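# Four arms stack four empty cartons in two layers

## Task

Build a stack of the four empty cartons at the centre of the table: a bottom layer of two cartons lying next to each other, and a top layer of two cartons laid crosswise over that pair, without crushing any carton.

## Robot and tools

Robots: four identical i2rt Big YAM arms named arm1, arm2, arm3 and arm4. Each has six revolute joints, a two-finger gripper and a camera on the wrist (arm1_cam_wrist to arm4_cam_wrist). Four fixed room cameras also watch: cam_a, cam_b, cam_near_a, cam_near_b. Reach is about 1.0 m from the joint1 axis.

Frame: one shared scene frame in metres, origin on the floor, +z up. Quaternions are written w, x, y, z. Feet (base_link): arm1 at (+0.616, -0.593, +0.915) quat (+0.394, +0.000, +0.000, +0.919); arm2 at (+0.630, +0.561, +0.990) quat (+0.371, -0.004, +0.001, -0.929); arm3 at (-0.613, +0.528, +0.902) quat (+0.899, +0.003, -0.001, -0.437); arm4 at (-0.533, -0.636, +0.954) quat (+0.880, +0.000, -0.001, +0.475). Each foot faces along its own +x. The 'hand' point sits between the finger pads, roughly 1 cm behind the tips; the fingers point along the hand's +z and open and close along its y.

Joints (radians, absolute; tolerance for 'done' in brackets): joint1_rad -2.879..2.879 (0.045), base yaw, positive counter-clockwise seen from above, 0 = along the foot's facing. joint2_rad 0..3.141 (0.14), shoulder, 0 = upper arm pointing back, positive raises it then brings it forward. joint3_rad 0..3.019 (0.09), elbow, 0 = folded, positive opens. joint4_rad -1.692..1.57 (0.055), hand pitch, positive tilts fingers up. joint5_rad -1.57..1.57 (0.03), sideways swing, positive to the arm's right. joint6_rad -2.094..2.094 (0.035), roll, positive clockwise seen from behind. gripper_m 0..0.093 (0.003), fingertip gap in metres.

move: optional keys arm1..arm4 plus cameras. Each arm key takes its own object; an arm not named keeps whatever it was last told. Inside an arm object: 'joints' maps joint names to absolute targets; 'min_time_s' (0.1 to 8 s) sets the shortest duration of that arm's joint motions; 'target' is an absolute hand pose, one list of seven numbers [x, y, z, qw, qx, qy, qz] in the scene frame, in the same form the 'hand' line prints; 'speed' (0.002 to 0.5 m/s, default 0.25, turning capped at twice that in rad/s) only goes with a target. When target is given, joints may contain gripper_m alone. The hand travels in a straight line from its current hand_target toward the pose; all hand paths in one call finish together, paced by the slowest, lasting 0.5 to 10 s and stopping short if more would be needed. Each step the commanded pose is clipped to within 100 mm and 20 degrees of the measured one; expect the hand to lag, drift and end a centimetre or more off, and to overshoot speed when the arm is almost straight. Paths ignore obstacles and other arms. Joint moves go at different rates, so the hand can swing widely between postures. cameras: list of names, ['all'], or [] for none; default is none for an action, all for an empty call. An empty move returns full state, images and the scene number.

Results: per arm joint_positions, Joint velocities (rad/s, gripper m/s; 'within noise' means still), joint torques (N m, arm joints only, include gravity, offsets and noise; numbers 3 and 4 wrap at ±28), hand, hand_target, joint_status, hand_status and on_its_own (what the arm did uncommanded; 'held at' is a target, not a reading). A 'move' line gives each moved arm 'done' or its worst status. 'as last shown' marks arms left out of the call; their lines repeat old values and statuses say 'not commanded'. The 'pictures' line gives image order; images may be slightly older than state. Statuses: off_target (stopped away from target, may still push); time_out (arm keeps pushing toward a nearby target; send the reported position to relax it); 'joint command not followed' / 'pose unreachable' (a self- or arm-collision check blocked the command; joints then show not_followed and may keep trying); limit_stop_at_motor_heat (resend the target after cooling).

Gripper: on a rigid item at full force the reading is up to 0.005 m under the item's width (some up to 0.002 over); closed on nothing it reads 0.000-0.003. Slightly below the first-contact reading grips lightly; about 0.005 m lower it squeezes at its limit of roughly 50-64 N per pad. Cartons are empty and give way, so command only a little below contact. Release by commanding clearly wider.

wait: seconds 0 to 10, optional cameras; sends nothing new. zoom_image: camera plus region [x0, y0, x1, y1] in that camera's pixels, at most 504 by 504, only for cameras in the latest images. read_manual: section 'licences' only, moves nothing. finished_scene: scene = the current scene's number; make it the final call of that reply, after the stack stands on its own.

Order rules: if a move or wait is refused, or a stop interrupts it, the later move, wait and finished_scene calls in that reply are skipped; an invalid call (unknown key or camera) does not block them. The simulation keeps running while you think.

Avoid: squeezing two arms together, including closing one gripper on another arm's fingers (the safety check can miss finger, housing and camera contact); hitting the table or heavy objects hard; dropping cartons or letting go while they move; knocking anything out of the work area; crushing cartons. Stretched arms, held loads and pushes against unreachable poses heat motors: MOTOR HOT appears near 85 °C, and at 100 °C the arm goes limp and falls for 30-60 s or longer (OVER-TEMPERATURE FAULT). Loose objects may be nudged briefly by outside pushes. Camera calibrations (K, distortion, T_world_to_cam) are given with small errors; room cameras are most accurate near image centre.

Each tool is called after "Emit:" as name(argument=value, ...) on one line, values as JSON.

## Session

Emit:
move(cameras=["cam_a","cam_b","cam_near_a","cam_near_b","arm1_cam_wrist","arm3_cam_wrist"])

Emit:
zoom_image(camera="cam_near_a", region=[200, 230, 640, 450])

Emit:
zoom_image(camera="cam_near_b", region=[240, 250, 680, 480])

Emit:
zoom_image(camera="cam_b", region=[340, 180, 640, 400])

Scene clock: 0.00 s.
Joint torques (N m): no reading
Heat: arm1: hottest joint3_rad 37 °C; arm2: hottest joint1_rad 35 °C; arm3: hottest joint3_rad 36 °C; arm4: hottest joint1_rad 41 °C.
Joint velocities: within noise
arm1.joint_positions: joint1_rad=+0.328 joint2_rad=+0.613 joint3_rad=+1.402 joint4_rad=-1.249 joint5_rad=-0.191 joint6_rad=-0.064 gripper_m=+0.09396
arm1.joint_status: not commanded
arm1.hand: x=+0.3884 y=-0.5100 z=+1.4810 quat_wxyz=(-0.063, +0.838, -0.127, -0.527) (m; scene frame)
arm1.hand_target: x=+0.3910 y=-0.5114 z=+1.4928 quat_wxyz=(-0.067, +0.831, -0.124, -0.538) (m; scene frame)
arm1.hand_status: not commanded
arm2.joint_positions: joint1_rad=+0.178 joint2_rad=+0.637 joint3_rad=+1.317 joint4_rad=-1.338 joint5_rad=+0.119 joint6_rad=+0.322 gripper_m=+0.09396
arm2.joint_status: not commanded
arm2.hand: x=+0.4686 y=+0.3728 z=+1.4915 quat_wxyz=(-0.216, -0.860, -0.247, +0.391) (m; scene frame)
arm2.hand_target: x=+0.4695 y=+0.3740 z=+1.5042 quat_wxyz=(-0.224, -0.854, -0.245, +0.401) (m; scene frame)
arm2.hand_status: not commanded
arm3.joint_positions: joint1_rad=-0.182 joint2_rad=+0.526 joint3_rad=+1.317 joint4_rad=-1.483 joint5_rad=-0.105 joint6_rad=-0.195 gripper_m=+0.09396
arm3.joint_status: not commanded
arm3.hand: x=-0.5119 y=+0.3684 z=+1.3946 quat_wxyz=(-0.369, -0.371, -0.825, +0.213) (m; scene frame)
arm3.hand_target: x=-0.5129 y=+0.3703 z=+1.4072 quat_wxyz=(-0.380, -0.368, -0.819, +0.222) (m; scene frame)
arm3.hand_status: not commanded
arm4.joint_positions: joint1_rad=+0.123 joint2_rad=+0.645 joint3_rad=+1.427 joint4_rad=-1.276 joint5_rad=-0.007 joint6_rad=-0.285 gripper_m=+0.09396
arm4.joint_status: not commanded
arm4.hand: x=-0.4240 y=-0.4131 z=+1.5181 quat_wxyz=(-0.469, +0.554, -0.655, -0.210) (m; scene frame)
arm4.hand_target: x=-0.4253 y=-0.4158 z=+1.5272 quat_wxyz=(-0.477, +0.551, -0.651, -0.213) (m; scene frame)
arm4.hand_status: not commanded
pictures: arm1_cam_wrist, arm3_cam_wrist, cam_a, cam_b, cam_near_a, cam_near_b
camera_calibration:
arm1_cam_wrist: T_world_to_cam=[[0.269501, 0.96282, -0.0186432, 0.413525], [0.840259, -0.244565, -0.483893, 0.269023], [-0.470461, 0.114744, -0.874929, 1.66139], [0, 0, 0, 1]] pos_world=[0.444122, -0.522991, 1.59148]
arm3_cam_wrist: T_world_to_cam=[[-0.766993, -0.636362, 0.0822444, -0.273324], [-0.632108, 0.727321, -0.267288, -0.214407], [0.110274, -0.256995, -0.960101, 1.6129], [0, 0, 0, 1]] pos_world=[-0.523027, 0.396518, 1.51372]

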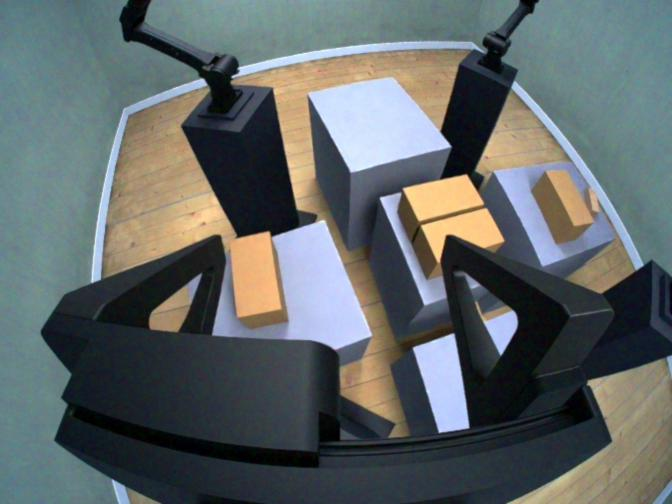

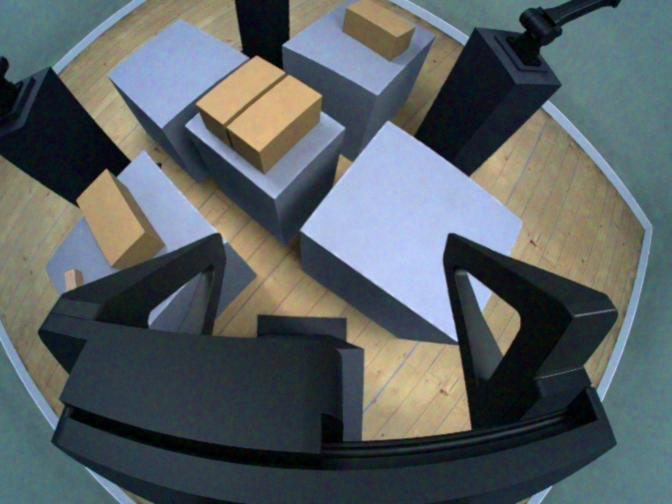

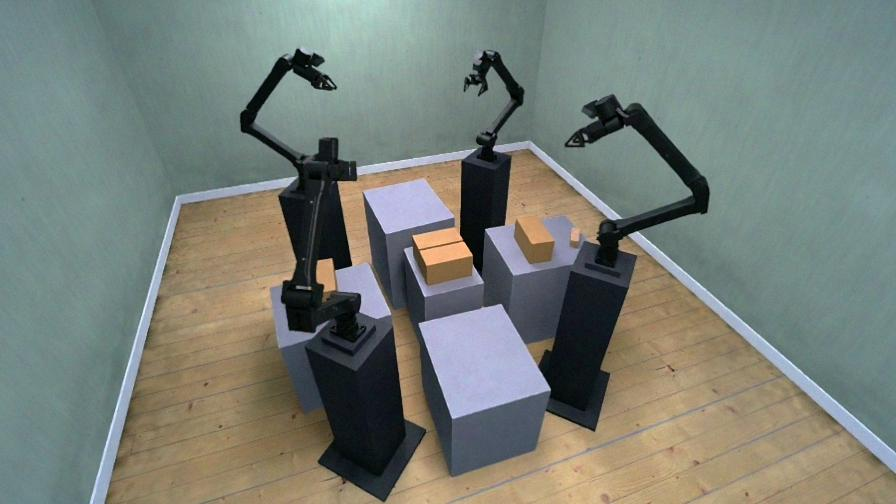

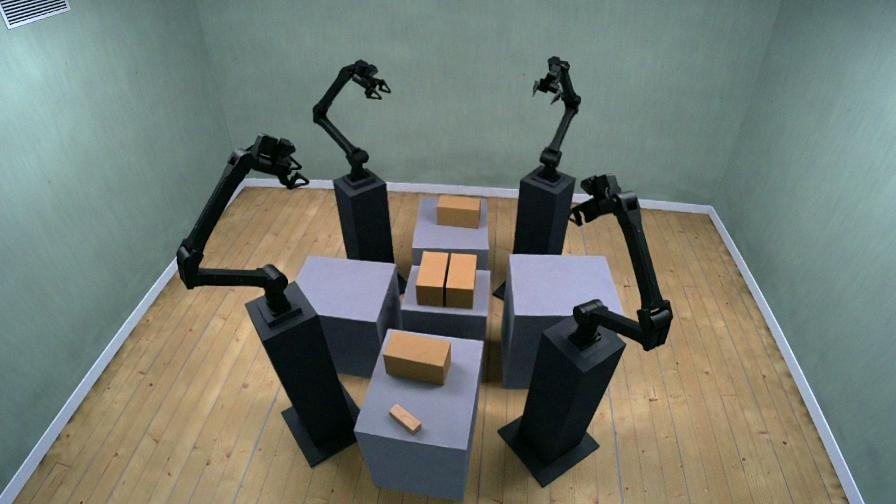

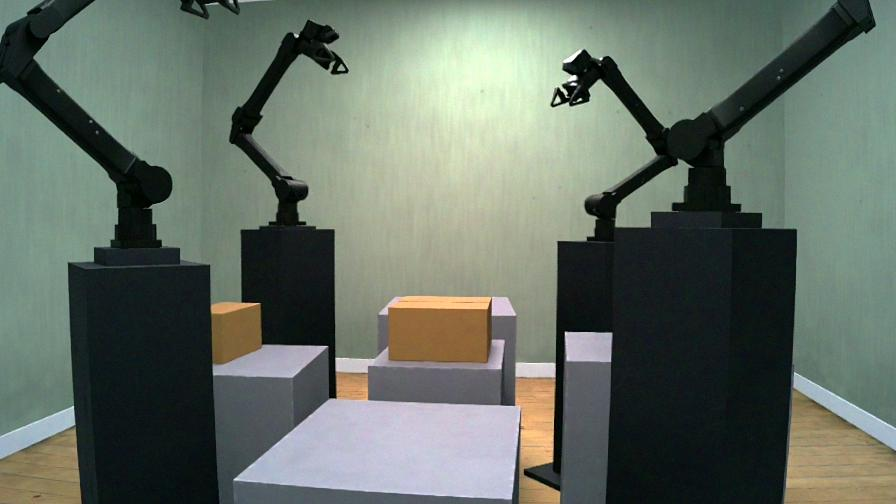

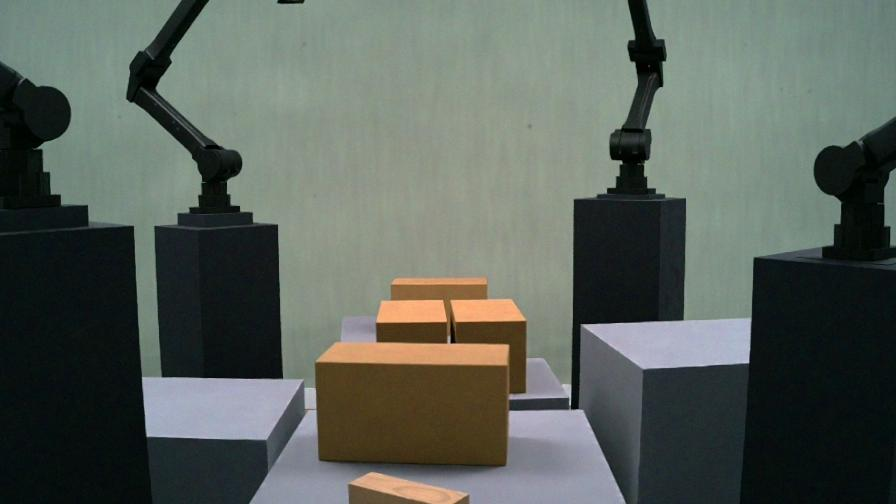

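Scaled by 1.145 from the camera's 896x504 image, which has a finer 1280x720 frame.

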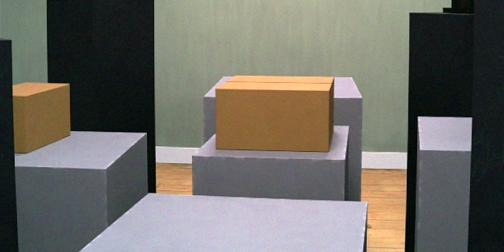

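Scaled by 1.145 from the camera's 896x504 image, which has a finer 1280x720 frame.

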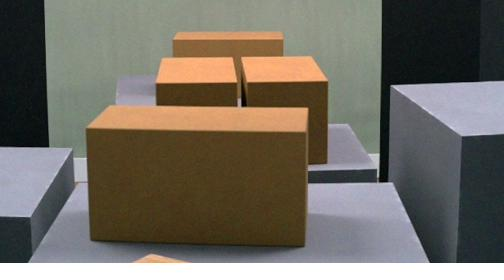

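Scaled by 1.680 from the camera's 896x504 image, which has a finer 1280x720 frame.

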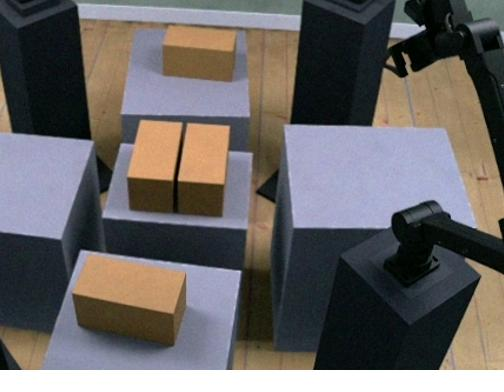

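Emit:
move(arm1={"target":[0.20,-0.637,0.80,0,0.9239,0,-0.3827],"speed":0.3,"joints":{"gripper_m":0.0}}, arm2={"target":[0.265,0.545,0.81,0,0.9239,0,-0.3827],"speed":0.3,"joints":{"gripper_m":0.0}}, arm3={"target":[-0.125,0.545,0.81,0.3827,0,0.9239,0],"speed":0.3,"joints":{"gripper_m":0.0}}, arm4={"target":[-0.165,-0.61,0.88,0.3007,0,0.9537,0],"speed":0.3,"joints":{"gripper_m":0.0}}, cameras=["arm1_cam_wrist","arm2_cam_wrist","arm3_cam_wrist","arm4_cam_wrist","cam_near_b"])

Scene clock: 9.53 s.
Joint torques (N m): arm1=[0.97 -7.24 1.8 2.1 0.04 0.06] | arm2=[0.21 -7.47 -1.62 2.81 -0.14 -0.14] | arm3=[1.03 -11.16 4.31 1.99 -0.06 0.05] | arm4=[-1.08 -7 5.9 1.61 0.25 -0.09]
Heat: arm1: hottest joint3_rad 37 °C; arm2: hottest joint1_rad 35 °C; arm3: hottest joint3_rad 37 °C; arm4: hottest joint1_rad 41 °C.
move: arm1 done; arm2 done; arm3 off_target; arm4 off_target
Joint velocities: within noise
arm1.joint_positions: joint1_rad=+0.948 joint2_rad=+1.999 joint3_rad=+0.426 joint4_rad=+0.766 joint5_rad=+0.108 joint6_rad=+0.111 gripper_m=+0.00035
arm1.joint_status: all done
arm1.hand: x=+0.2061 y=-0.6302 z=+0.8015 quat_wxyz=(-0.003, +0.927, -0.008, -0.376) (m; scene frame)
arm1.hand_target: x=+0.2002 y=-0.6370 z=+0.8002 quat_wxyz=(+0.000, +0.924, +0.000, -0.383) (m; scene frame)
arm1.hand_status: done (0.009 m and 1.3 deg from the pose sent, 0.718 m and 25.2 deg at the start)
arm2.joint_positions: joint1_rad=-0.678 joint2_rad=+2.358 joint3_rad=+0.389 joint4_rad=+1.163 joint5_rad=+0.054 joint6_rad=+0.059 gripper_m=+0.00037
arm2.joint_status: all done
arm2.hand: x=+0.2671 y=+0.5416 z=+0.8117 quat_wxyz=(-0.002, -0.926, +0.000, +0.377) (m; scene frame)
arm2.hand_target: x=+0.2650 y=+0.5450 z=+0.8101 quat_wxyz=(+0.000, -0.924, +0.000, +0.383) (m; scene frame)
arm2.hand_status: done (0.004 m and 0.7 deg from the pose sent, 0.732 m and 38.5 deg at the start; pose on its path clipped on 25 of 120 steps)
arm3.joint_positions: joint1_rad=+0.944 joint2_rad=+1.949 joint3_rad=+0.591 joint4_rad=+0.541 joint5_rad=+0.040 joint6_rad=+0.039 gripper_m=+0.00059
arm3.joint_status: all done
arm3.hand: x=-0.1378 y=+0.5394 z=+0.8066 quat_wxyz=(-0.370, -0.008, -0.929, +0.002) (m; scene frame)
arm3.hand_target: x=-0.1254 y=+0.5450 z=+0.8103 quat_wxyz=(-0.383, +0.000, -0.924, +0.000) (m; scene frame)
arm3.hand_status: off_target (0.014 m and 1.9 deg from the pose sent, 0.723 m and 50.8 deg at the start)
arm4.joint_positions: joint1_rad=-0.874 joint2_rad=+1.662 joint3_rad=+0.339 joint4_rad=+0.343 joint5_rad=+0.056 joint6_rad=+0.072 gripper_m=+0.00019
arm4.joint_status: all done
arm4.hand: x=-0.1783 y=-0.6051 z=+0.8793 quat_wxyz=(-0.292, +0.013, -0.956, -0.001) (m; scene frame)
arm4.hand_target: x=-0.1654 y=-0.6101 z=+0.8804 quat_wxyz=(-0.301, +0.000, -0.954, +0.000) (m; scene frame)
arm4.hand_status: off_target (0.014 m and 1.8 deg from the pose sent, 0.716 m and 80.0 deg at the start; pose on its path clipped on 4 of 120 steps)
pictures: arm1_cam_wrist, arm2_cam_wrist, arm3_cam_wrist, arm4_cam_wrist, cam_near_b
camera_calibration:
arm1_cam_wrist: T_world_to_cam=[[0.00540884, 0.999972, 0.00514174, 0.624497], [0.987847, -0.00454438, -0.155366, -0.0785712], [-0.155338, 0.0059196, -0.987844, 0.951947], [0, 0, 0, 1]] pos_world=[0.222112, -0.630471, 0.924956]
arm2_cam_wrist: T_world_to_cam=[[-0.0036023, 0.999986, -0.00389063, -0.536929], [0.986806, 0.00292499, -0.16188, -0.12875], [-0.161866, -0.00442244, -0.986803, 0.971791], [0, 0, 0, 1]] pos_world=[0.282417, 0.541595, 0.936036]
arm3_cam_wrist: T_world_to_cam=[[-0.0129509, -0.999914, 0.0022124, 0.535295], [-0.988562, 0.0124714, -0.150296, -0.0173082], [0.150255, -0.00413356, -0.988639, 0.943263], [0, 0, 0, 1]] pos_world=[-0.151908, 0.539364, 0.928761]
arm4_cam_wrist: T_world_to_cam=[[0.0358115, -0.999328, 0.00782954, -0.608218], [-0.999069, -0.0356114, 0.0243512, -0.21749], [-0.024056, -0.0086943, -0.999673, 0.992135], [0, 0, 0, 1]] pos_world=[-0.171639, -0.606928, 1.00187]

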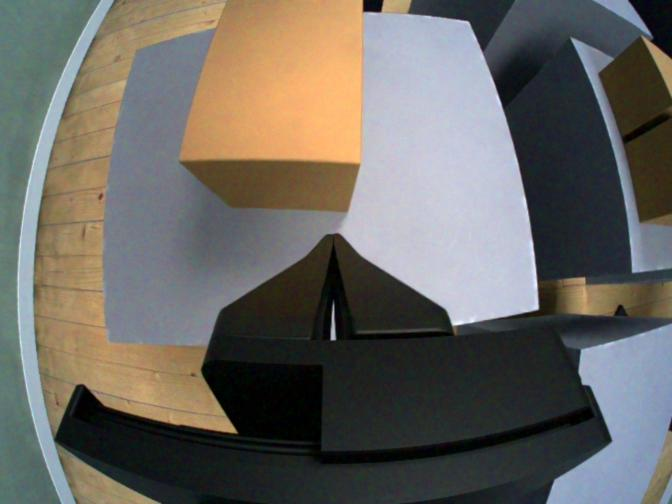

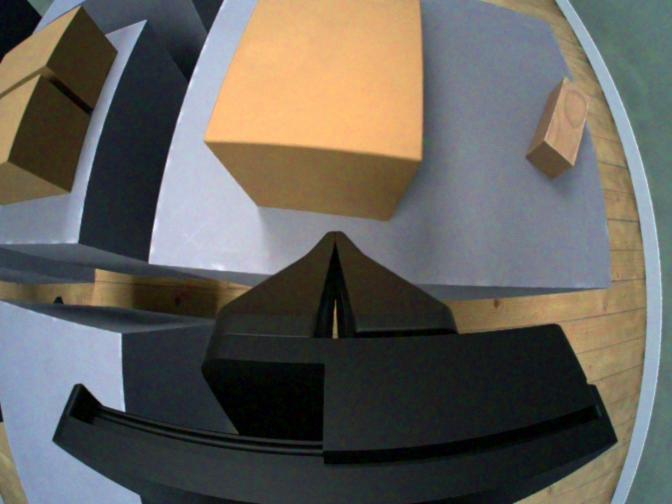

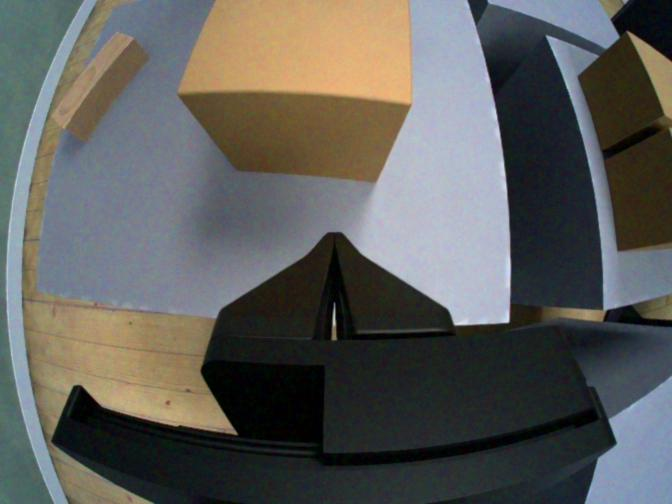

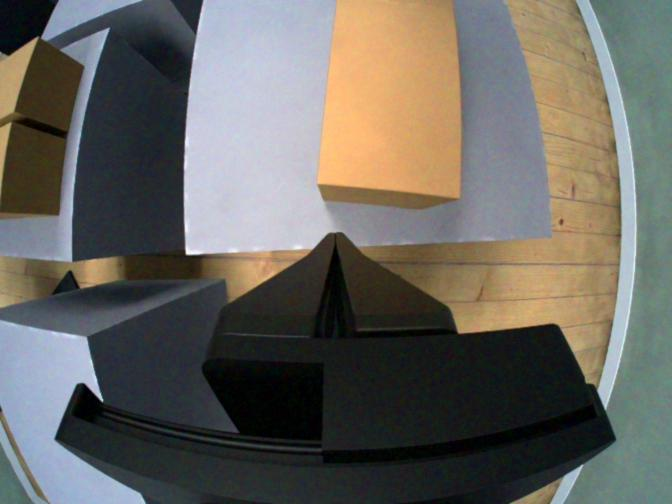

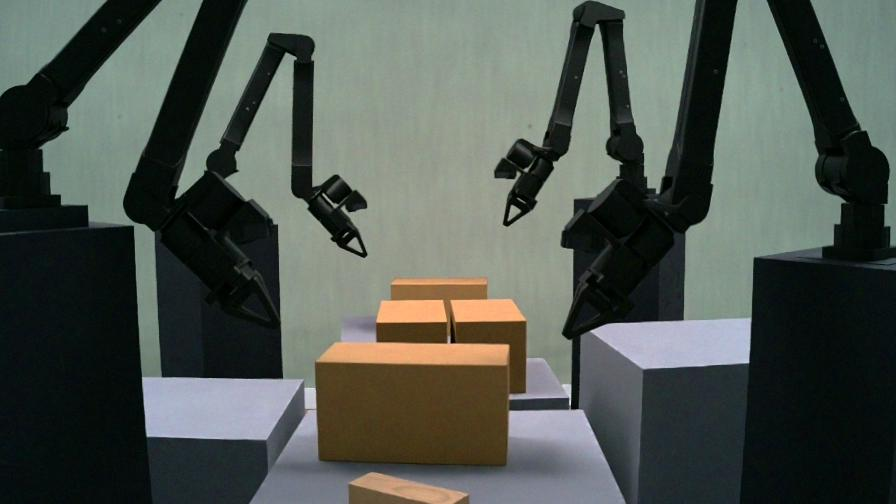

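Emit:
move(arm1={"target":[0.150,-0.683,0.703,0,0.9239,0,-0.3827],"speed":0.15}, arm2={"target":[0.222,0.535,0.748,0,0.9239,0,-0.3827],"speed":0.15}, arm3={"target":[-0.058,0.571,0.750,0.3827,0,0.9239,0],"speed":0.15}, arm4={"target":[-0.150,-0.667,0.707,0.3007,0,0.9537,0],"speed":0.15}, cameras=["arm1_cam_wrist","arm2_cam_wrist","arm3_cam_wrist","arm4_cam_wrist","cam_near_b"])

Scene clock: 16.20 s.
Joint torques (N m): arm1=[1.08 -9.76 0.84 2.09 0.24 0.16] | arm2=[1.73 -8.94 -0.99 1.43 0.24 0.05] | arm3=[1.38 -13.92 4.29 1.73 0.28 0.2] | arm4=[-1.03 -10.75 -0.75 1.66 0.01 -0.24]
Heat: arm1: hottest joint3_rad 37 °C; arm2: hottest joint1_rad 35 °C; arm3: hottest joint3_rad 37 °C; arm4: hottest joint1_rad 41 °C.
move: arm1 done; arm2 done; arm3 off_target; arm4 done
Joint velocities: within noise
arm1.joint_positions: joint1_rad=+1.054 joint2_rad=+2.356 joint3_rad=+0.693 joint4_rad=+0.850 joint5_rad=+0.179 joint6_rad=+0.177 gripper_m=+0.00035
arm1.joint_status: not commanded
arm1.hand: x=+0.1509 y=-0.6764 z=+0.7070 quat_wxyz=(-0.004, +0.926, -0.002, -0.378) (m; scene frame)
arm1.hand_target: x=+0.1501 y=-0.6830 z=+0.7032 quat_wxyz=(+0.000, +0.924, +0.000, -0.383) (m; scene frame)
arm1.hand_status: done (0.008 m and 0.8 deg from the pose sent, 0.125 m and 1.3 deg at the start)
arm2.joint_positions: joint1_rad=-0.676 joint2_rad=+2.529 joint3_rad=+0.592 joint4_rad=+1.163 joint5_rad=+0.062 joint6_rad=+0.058 gripper_m=+0.00037
arm2.joint_status: not commanded
arm2.hand: x=+0.2171 y=+0.5379 z=+0.7563 quat_wxyz=(+0.001, -0.920, +0.001, +0.393) (m; scene frame)
arm2.hand_target: x=+0.2220 y=+0.5350 z=+0.7483 quat_wxyz=(+0.000, -0.924, +0.000, +0.383) (m; scene frame)
arm2.hand_status: done (0.010 m and 1.2 deg from the pose sent, 0.078 m and 0.7 deg at the start)
arm3.joint_positions: joint1_rad=+0.993 joint2_rad=+2.193 joint3_rad=+0.825 joint4_rad=+0.555 joint5_rad=+0.070 joint6_rad=+0.061 gripper_m=+0.00059
arm3.joint_status: not commanded
arm3.hand: x=-0.0691 y=+0.5638 z=+0.7481 quat_wxyz=(-0.372, -0.001, -0.928, +0.003) (m; scene frame)
arm3.hand_target: x=-0.0583 y=+0.5711 z=+0.7502 quat_wxyz=(-0.383, +0.000, -0.924, +0.000) (m; scene frame)
arm3.hand_status: off_target (0.013 m and 1.3 deg from the pose sent, 0.103 m and 1.9 deg at the start)
arm4.joint_positions: joint1_rad=-1.083 joint2_rad=+2.425 joint3_rad=+0.563 joint4_rad=+0.899 joint5_rad=-0.057 joint6_rad=-0.079 gripper_m=+0.00019
arm4.joint_status: not commanded
arm4.hand: x=-0.1494 y=-0.6619 z=+0.7125 quat_wxyz=(-0.301, +0.002, -0.954, -0.002) (m; scene frame)
arm4.hand_target: x=-0.1502 y=-0.6669 z=+0.7071 quat_wxyz=(-0.301, +0.000, -0.954, +0.000) (m; scene frame)
arm4.hand_status: done (0.008 m and 0.3 deg from the pose sent, 0.185 m and 1.8 deg at the start)
pictures: arm1_cam_wrist, arm2_cam_wrist, arm3_cam_wrist, arm4_cam_wrist, cam_near_b
camera_calibration:
arm1_cam_wrist: T_world_to_cam=[[-0.00524846, 0.999936, 0.00999619, 0.669584], [0.987083, 0.00678117, -0.160068, -0.0278396], [-0.160126, 0.00902695, -0.987055, 0.852534], [0, 0, 0, 1]] pos_world=[0.167507, -0.677048, 0.830348]
arm2_cam_wrist: T_world_to_cam=[[-0.000508066, 1, -0.000595152, -0.536751], [0.980986, 0.000382901, -0.194076, -0.061309], [-0.194076, -0.00068244, -0.980986, 0.909641], [0, 0, 0, 1]] pos_world=[0.23641, 0.537395, 0.880127]
arm3_cam_wrist: T_world_to_cam=[[-0.000366336, -0.999966, 0.00820567, 0.55714], [-0.987856, -0.000913033, -0.155367, 0.0528323], [0.155369, -0.00816294, -0.987823, 0.877198], [0, 0, 0, 1]] pos_world=[-0.0838947, 0.56433, 0.870153]
arm4_cam_wrist: T_world_to_cam=[[0.0157724, -0.999876, 0.000295351, -0.662673], [-0.99985, -0.0157699, 0.00720413, -0.161321], [-0.00719858, -0.000408933, -0.999974, 0.833901], [0, 0, 0, 1]] pos_world=[-0.144842, -0.664793, 0.835238]

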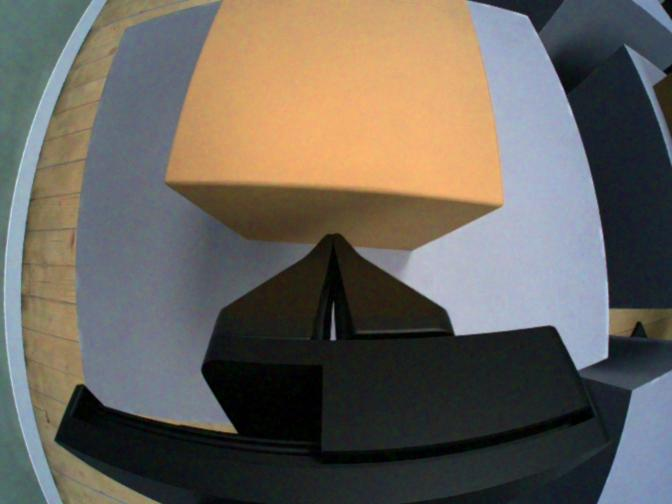

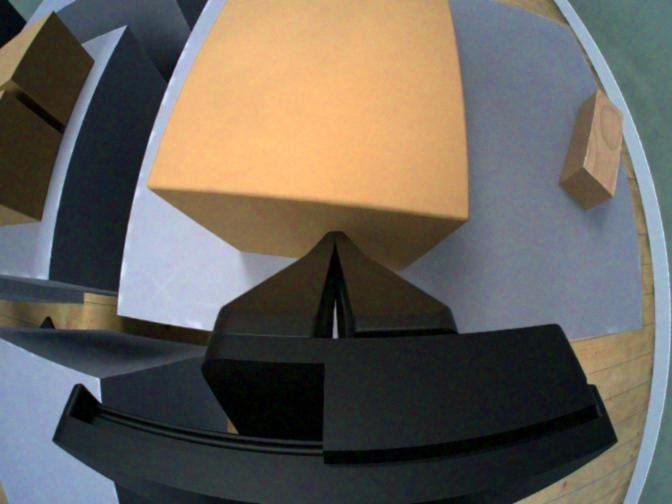

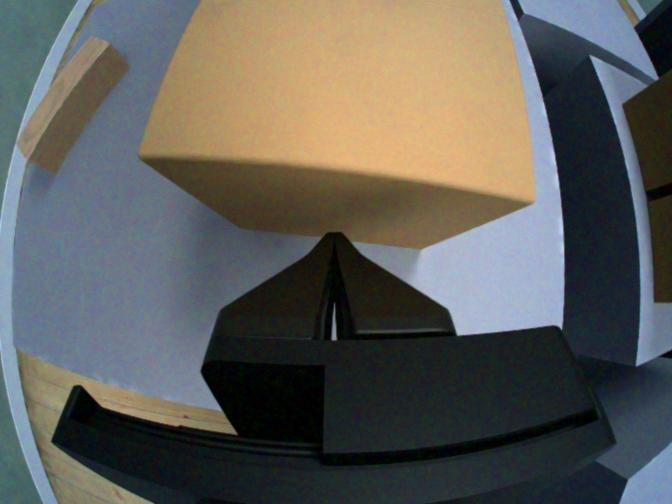

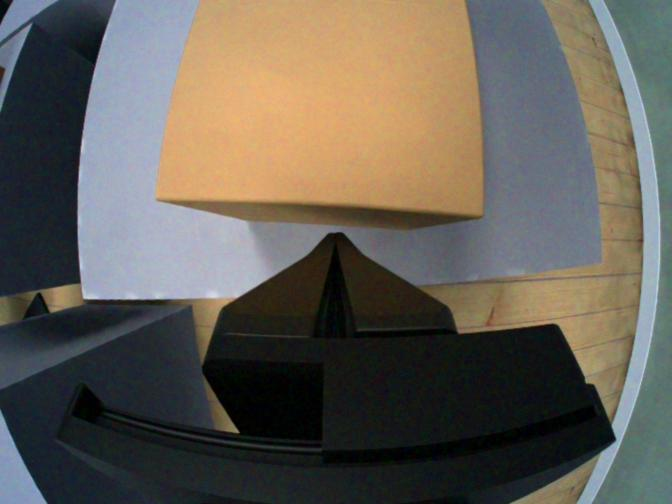

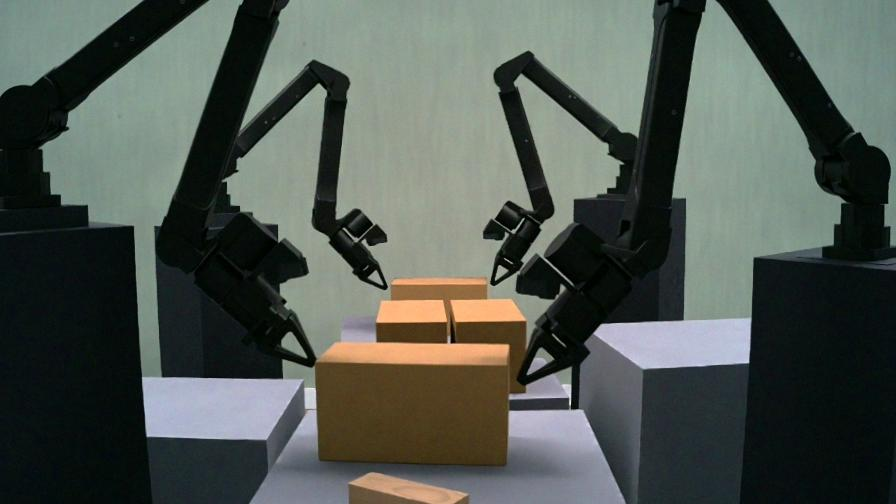

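Emit:
move(arm1={"target":[0.093,-0.682,0.732,0,0.9239,0,-0.3827],"speed":0.07}, arm2={"target":[0.164,0.524,0.770,0,0.9239,0,-0.3827],"speed":0.07}, arm3={"target":[-0.003,0.568,0.790,0.3827,0,0.9239,0],"speed":0.07}, arm4={"target":[-0.089,-0.661,0.726,0.3007,0,0.9537,0],"speed":0.07}, cameras=["arm1_cam_wrist","arm2_cam_wrist","arm3_cam_wrist","arm4_cam_wrist","cam_near_b"])

Scene clock: 19.23 s.
Joint torques (N m): arm1=[-1.9 -14.56 4.37 1.54 0.07 0.03] | arm2=[1.55 -13.63 3.34 2.06 0.27 0.1] | arm3=[-0.09 -17.55 8.23 1.63 0.06 0.07] | arm4=[1.32 -15.15 3.85 1.54 0.16 -0.09]
Heat: arm1: hottest joint3_rad 37 °C; arm2: hottest joint1_rad 35 °C; arm3: hottest joint3_rad 37 °C; arm4: hottest joint1_rad 41 °C.
move: arm1 off_target; arm2 off_target; arm3 off_target; arm4 off_target
Joint velocities: within noise
arm1.joint_positions: joint1_rad=+1.051 joint2_rad=+2.315 joint3_rad=+0.750 joint4_rad=+0.670 joint5_rad=+0.158 joint6_rad=+0.163 gripper_m=+0.00035
arm1.joint_status: not commanded
arm1.hand: x=+0.1391 y=-0.6812 z=+0.7041 quat_wxyz=(-0.007, +0.941, +0.010, -0.338) (m; scene frame)
arm1.hand_target: x=+0.0953 y=-0.6811 z=+0.7339 quat_wxyz=(-0.001, +0.924, +0.000, -0.383) (m; scene frame)
arm1.hand_status: off_target (0.054 m and 5.6 deg from the pose sent, 0.063 m and 0.8 deg at the start)
arm2.joint_positions: joint1_rad=-0.657 joint2_rad=+2.455 joint3_rad=+0.643 joint4_rad=+0.925 joint5_rad=+0.072 joint6_rad=+0.069 gripper_m=+0.00037
arm2.joint_status: not commanded
arm2.hand: x=+0.2055 y=+0.5308 z=+0.7489 quat_wxyz=(+0.004, -0.940, -0.003, +0.341) (m; scene frame)
arm2.hand_target: x=+0.1656 y=+0.5240 z=+0.7716 quat_wxyz=(+0.000, -0.924, +0.000, +0.383) (m; scene frame)
arm2.hand_status: off_target (0.047 m and 5.2 deg from the pose sent, 0.057 m and 1.2 deg at the start)
arm3.joint_positions: joint1_rad=+0.993 joint2_rad=+2.164 joint3_rad=+0.902 joint4_rad=+0.359 joint5_rad=+0.063 joint6_rad=+0.061 gripper_m=+0.00059
arm3.joint_status: not commanded
arm3.hand: x=-0.0542 y=+0.5662 z=+0.7521 quat_wxyz=(-0.331, +0.002, -0.944, +0.003) (m; scene frame)
arm3.hand_target: x=-0.0068 y=+0.5676 z=+0.7929 quat_wxyz=(-0.383, +0.000, -0.924, +0.000) (m; scene frame)
arm3.hand_status: off_target (0.064 m and 6.4 deg from the pose sent, 0.078 m and 1.3 deg at the start)
arm4.joint_positions: joint1_rad=-1.078 joint2_rad=+2.357 joint3_rad=+0.629 joint4_rad=+0.679 joint5_rad=-0.043 joint6_rad=-0.066 gripper_m=+0.00019
arm4.joint_status: not commanded
arm4.hand: x=-0.1319 y=-0.6638 z=+0.7117 quat_wxyz=(-0.259, -0.005, -0.966, -0.002) (m; scene frame)
arm4.hand_target: x=-0.0905 y=-0.6607 z=+0.7281 quat_wxyz=(-0.301, +0.000, -0.954, -0.001) (m; scene frame)
arm4.hand_status: off_target (0.045 m and 5.0 deg from the pose sent, 0.062 m and 0.4 deg at the start)
pictures: arm1_cam_wrist, arm2_cam_wrist, arm3_cam_wrist, arm4_cam_wrist, cam_near_b
camera_calibration:
arm1_cam_wrist: T_world_to_cam=[[-0.0267953, 0.999373, 0.023153, 0.667777], [0.996727, 0.0284772, -0.0756621, -0.0624911], [-0.0762739, 0.0210498, -0.996865, 0.851247], [0, 0, 0, 1]] pos_world=[0.145108, -0.683498, 0.828389]
arm2_cam_wrist: T_world_to_cam=[[-0.00478379, 0.999947, 0.00907212, -0.53609], [0.996462, 0.00552797, -0.0838627, -0.139809], [-0.0839084, 0.00863884, -0.996436, 0.884059], [0, 0, 0, 1]] pos_world=[0.21093, 0.529198, 0.874046]
arm3_cam_wrist: T_world_to_cam=[[0.00504259, -0.999929, 0.0108288, 0.557893], [-0.997716, -0.00576032, -0.0673047, 0.00416659], [0.0673623, -0.0104647, -0.997674, 0.882802], [0, 0, 0, 1]] pos_world=[-0.0581237, 0.567116, 0.874987]
arm4_cam_wrist: T_world_to_cam=[[0.00297329, -0.999991, -0.00311265, -0.664228], [-0.995603, -0.00325163, 0.0936118, -0.196472], [-0.093621, 0.00282063, -0.995604, 0.82079], [0, 0, 0, 1]] pos_world=[-0.11679, -0.667176, 0.833507]

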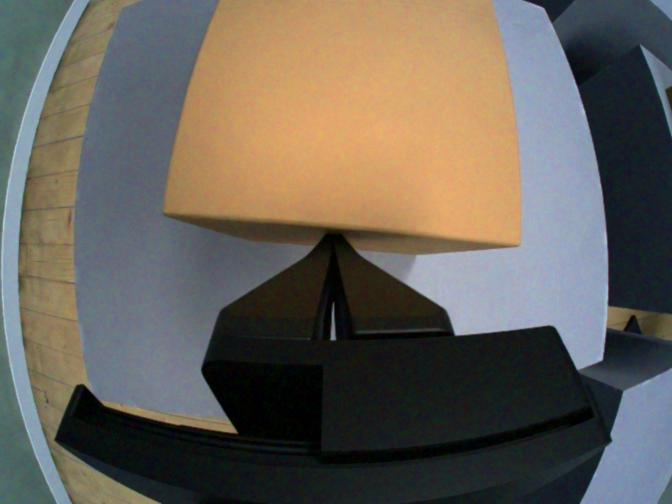

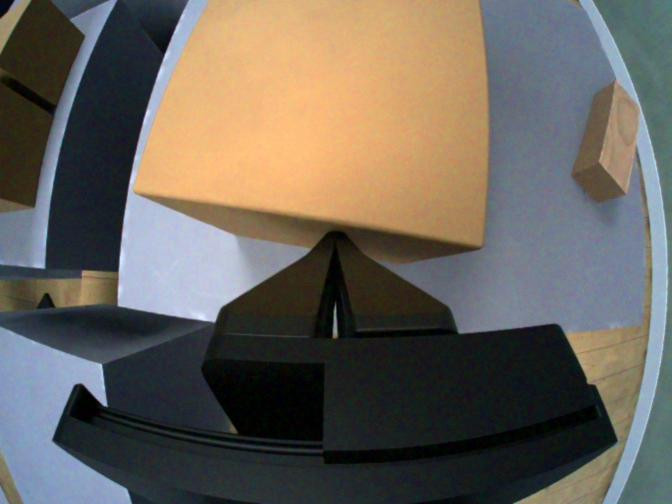

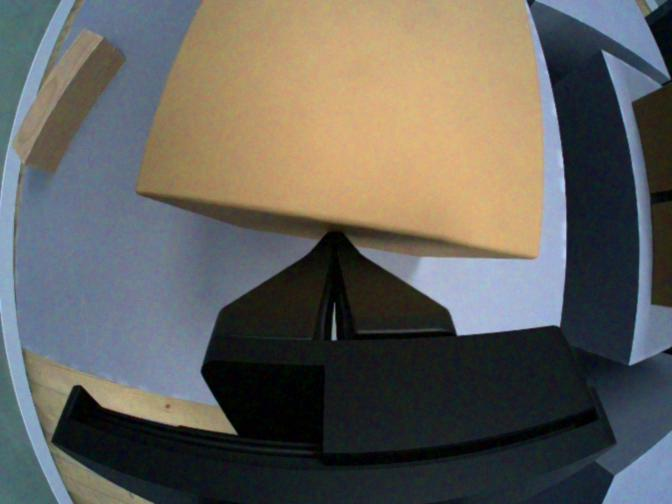

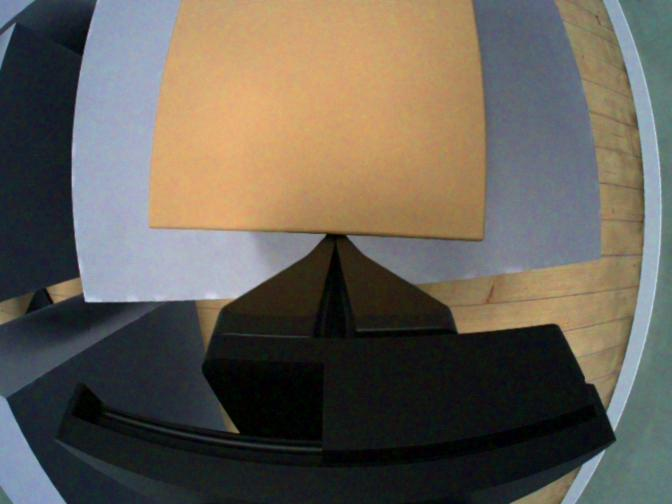

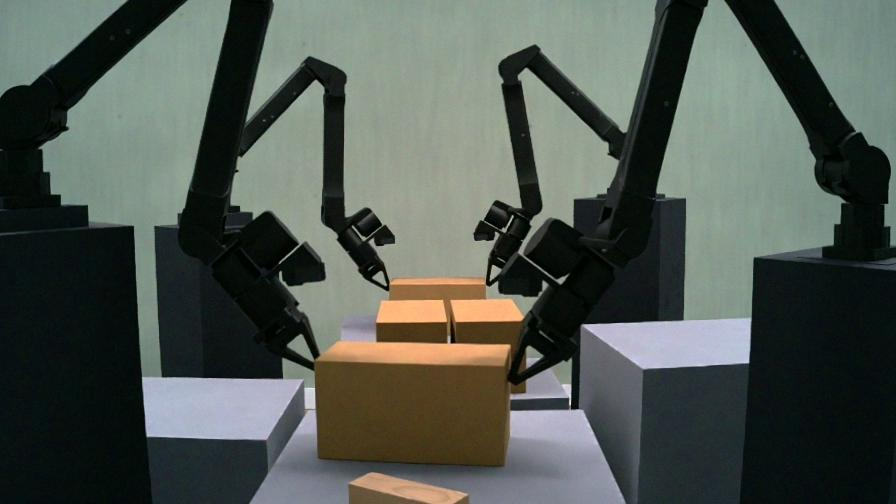

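Emit:
move(arm1={"target":[0.091,-0.675,0.90,0,0.9239,0,-0.3827],"speed":0.13}, arm2={"target":[0.158,0.528,0.91,0,0.9239,0,-0.3827],"speed":0.13}, arm3={"target":[-0.010,0.562,0.925,0.3827,0,0.9239,0],"speed":0.13}, arm4={"target":[-0.086,-0.655,0.89,0.3007,0,0.9537,0],"speed":0.13}, cameras=["arm1_cam_wrist","arm2_cam_wrist","arm3_cam_wrist","arm4_cam_wrist","cam_near_b","cam_near_a"])

Scene clock: 23.50 s.
Joint torques (N m): arm1=[-2.73 -13.8 7.1 2.47 0.34 0.03] | arm2=[0.44 -11.81 6.6 2.66 0.18 -0.04] | arm3=[-0.85 -17.2 10.07 2.48 0.29 0.04] | arm4=[1.38 -13.27 8.55 2.52 0.14 -0.11]
Heat: arm1: hottest joint3_rad 37 °C; arm2: hottest joint1_rad 35 °C; arm3: hottest joint3_rad 38 °C; arm4: hottest joint1_rad 41 °C.
move: arm1 off_target; arm2 off_target; arm3 off_target; arm4 off_target
Joint velocities: within noise
arm1.joint_positions: joint1_rad=+1.043 joint2_rad=+1.809 joint3_rad=+0.677 joint4_rad=+0.201 joint5_rad=+0.139 joint6_rad=+0.152 gripper_m=+0.00035
arm1.joint_status: not commanded
arm1.hand: x=+0.1367 y=-0.6810 z=+0.8540 quat_wxyz=(-0.005, +0.947, +0.016, -0.321) (m; scene frame)
arm1.hand_target: x=+0.0944 y=-0.6739 z=+0.9013 quat_wxyz=(-0.001, +0.924, +0.000, -0.383) (m; scene frame)
arm1.hand_status: off_target (0.065 m and 7.8 deg from the pose sent, 0.202 m and 5.6 deg at the start)
arm2.joint_positions: joint1_rad=-0.657 joint2_rad=+1.951 joint3_rad=+0.521 joint4_rad=+0.526 joint5_rad=+0.066 joint6_rad=+0.069 gripper_m=+0.00037
arm2.joint_status: not commanded
arm2.hand: x=+0.1977 y=+0.5289 z=+0.8778 quat_wxyz=(+0.002, -0.943, -0.005, +0.332) (m; scene frame)
arm2.hand_target: x=+0.1601 y=+0.5282 z=+0.9110 quat_wxyz=(+0.000, -0.924, +0.000, +0.383) (m; scene frame)
arm2.hand_status: off_target (0.051 m and 6.2 deg from the pose sent, 0.168 m and 5.2 deg at the start)
arm3.joint_positions: joint1_rad=+0.993 joint2_rad=+1.838 joint3_rad=+0.884 joint4_rad=+0.023 joint5_rad=+0.052 joint6_rad=+0.057 gripper_m=+0.00059
arm3.joint_status: not commanded
arm3.hand: x=-0.0582 y=+0.5674 z=+0.8710 quat_wxyz=(-0.317, +0.006, -0.948, +0.000) (m; scene frame)
arm3.hand_target: x=-0.0148 y=+0.5615 z=+0.9272 quat_wxyz=(-0.383, +0.000, -0.924, +0.001) (m; scene frame)
arm3.hand_status: off_target (0.073 m and 8.1 deg from the pose sent, 0.178 m and 6.4 deg at the start)
arm4.joint_positions: joint1_rad=-1.060 joint2_rad=+1.776 joint3_rad=+0.522 joint4_rad=+0.166 joint5_rad=-0.031 joint6_rad=-0.050 gripper_m=+0.00019
arm4.joint_status: not commanded
arm4.hand: x=-0.1336 y=-0.6589 z=+0.8588 quat_wxyz=(-0.240, -0.006, -0.971, -0.002) (m; scene frame)
arm4.hand_target: x=-0.0888 y=-0.6545 z=+0.8918 quat_wxyz=(-0.300, +0.000, -0.954, -0.001) (m; scene frame)
arm4.hand_status: off_target (0.057 m and 7.3 deg from the pose sent, 0.184 m and 5.0 deg at the start)
pictures: arm1_cam_wrist, arm2_cam_wrist, arm3_cam_wrist, arm4_cam_wrist, cam_near_a, cam_near_b
camera_calibration:
arm1_cam_wrist: T_world_to_cam=[[-0.0406292, 0.998916, 0.0227207, 0.666015], [0.998418, 0.0414725, -0.037966, -0.0724405], [-0.0388671, 0.0211422, -0.999021, 0.997313], [0, 0, 0, 1]] pos_world=[0.138148, -0.683374, 0.978454]
arm2_cam_wrist: T_world_to_cam=[[-0.00919963, 0.999939, 0.00609299, -0.531829], [0.997795, 0.00958008, -0.0656733, -0.139673], [-0.0657277, 0.00547539, -0.997823, 1.01119], [0, 0, 0, 1]] pos_world=[0.200935, 0.527598, 1.00305]
arm3_cam_wrist: T_world_to_cam=[[0.0152303, -0.999861, 0.00674865, 0.561813], [-0.999165, -0.0154749, -0.0378113, -0.0120775], [0.0379105, -0.00616714, -0.999262, 0.999021], [0, 0, 0, 1]] pos_world=[-0.0584974, 0.567709, 0.994036]
arm4_cam_wrist: T_world_to_cam=[[0.000503127, -0.999991, -0.00411156, -0.658279], [-0.991121, -0.00104535, 0.132961, -0.243671], [-0.132964, 0.00400816, -0.991113, 0.958775], [0, 0, 0, 1]] pos_world=[-0.113693, -0.662371, 0.979946]

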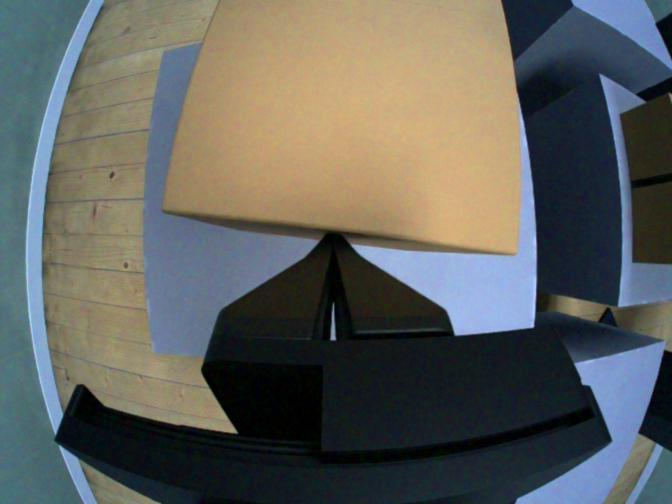

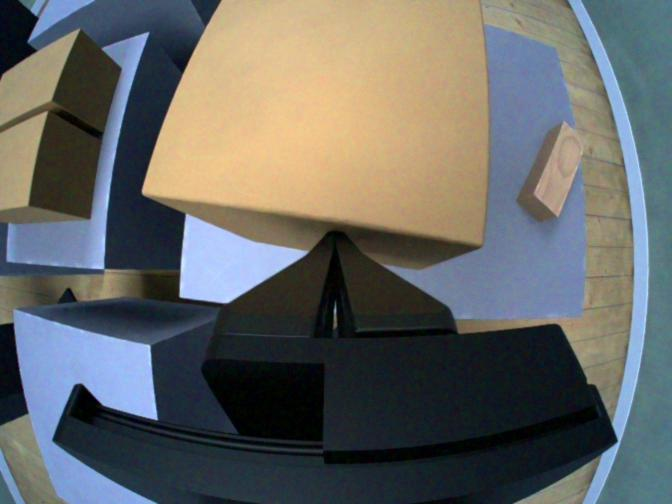

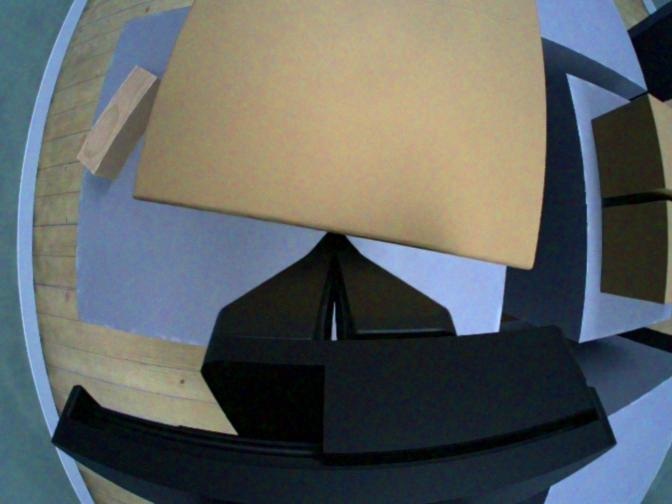

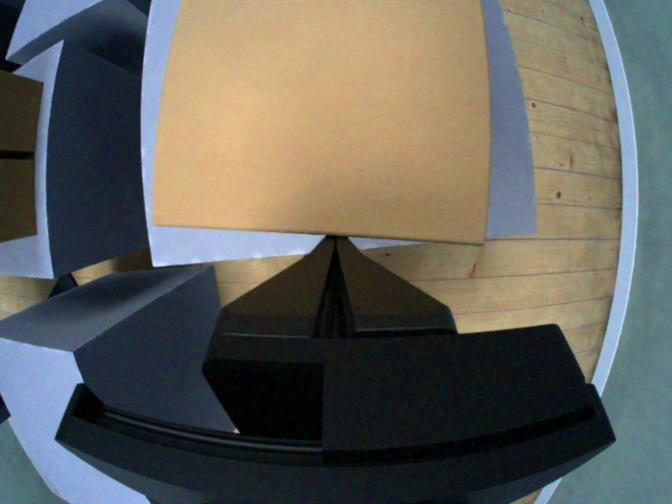

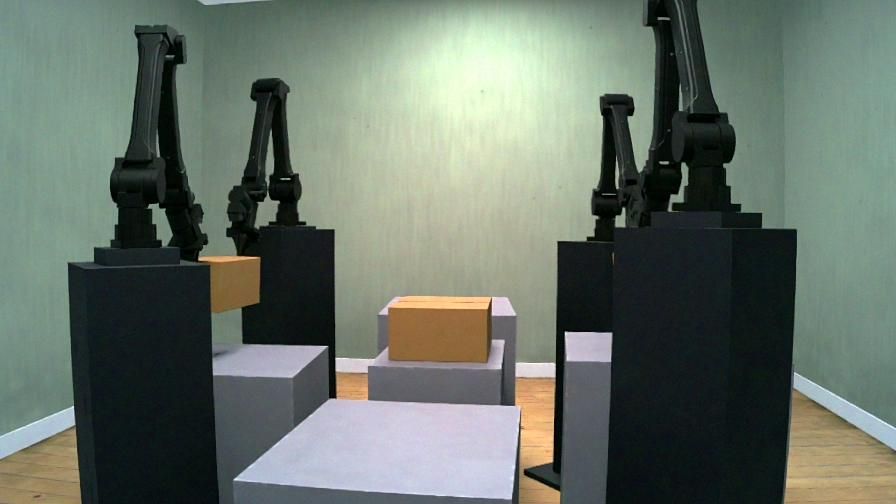

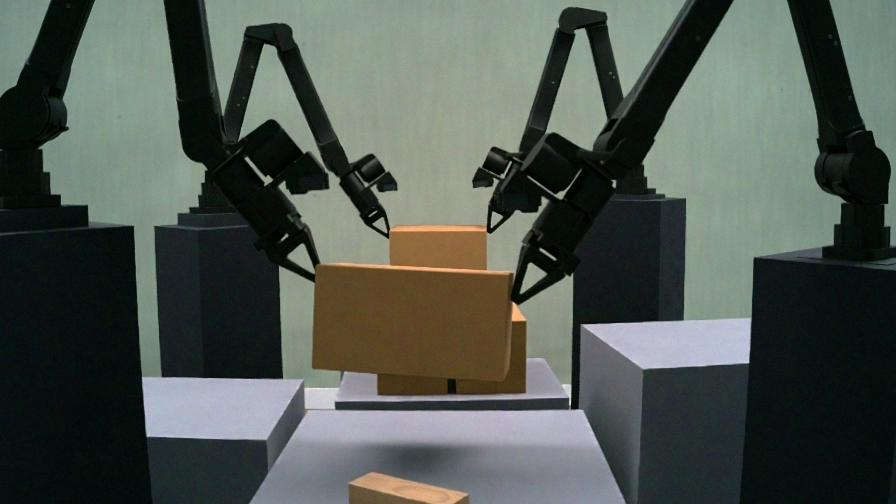

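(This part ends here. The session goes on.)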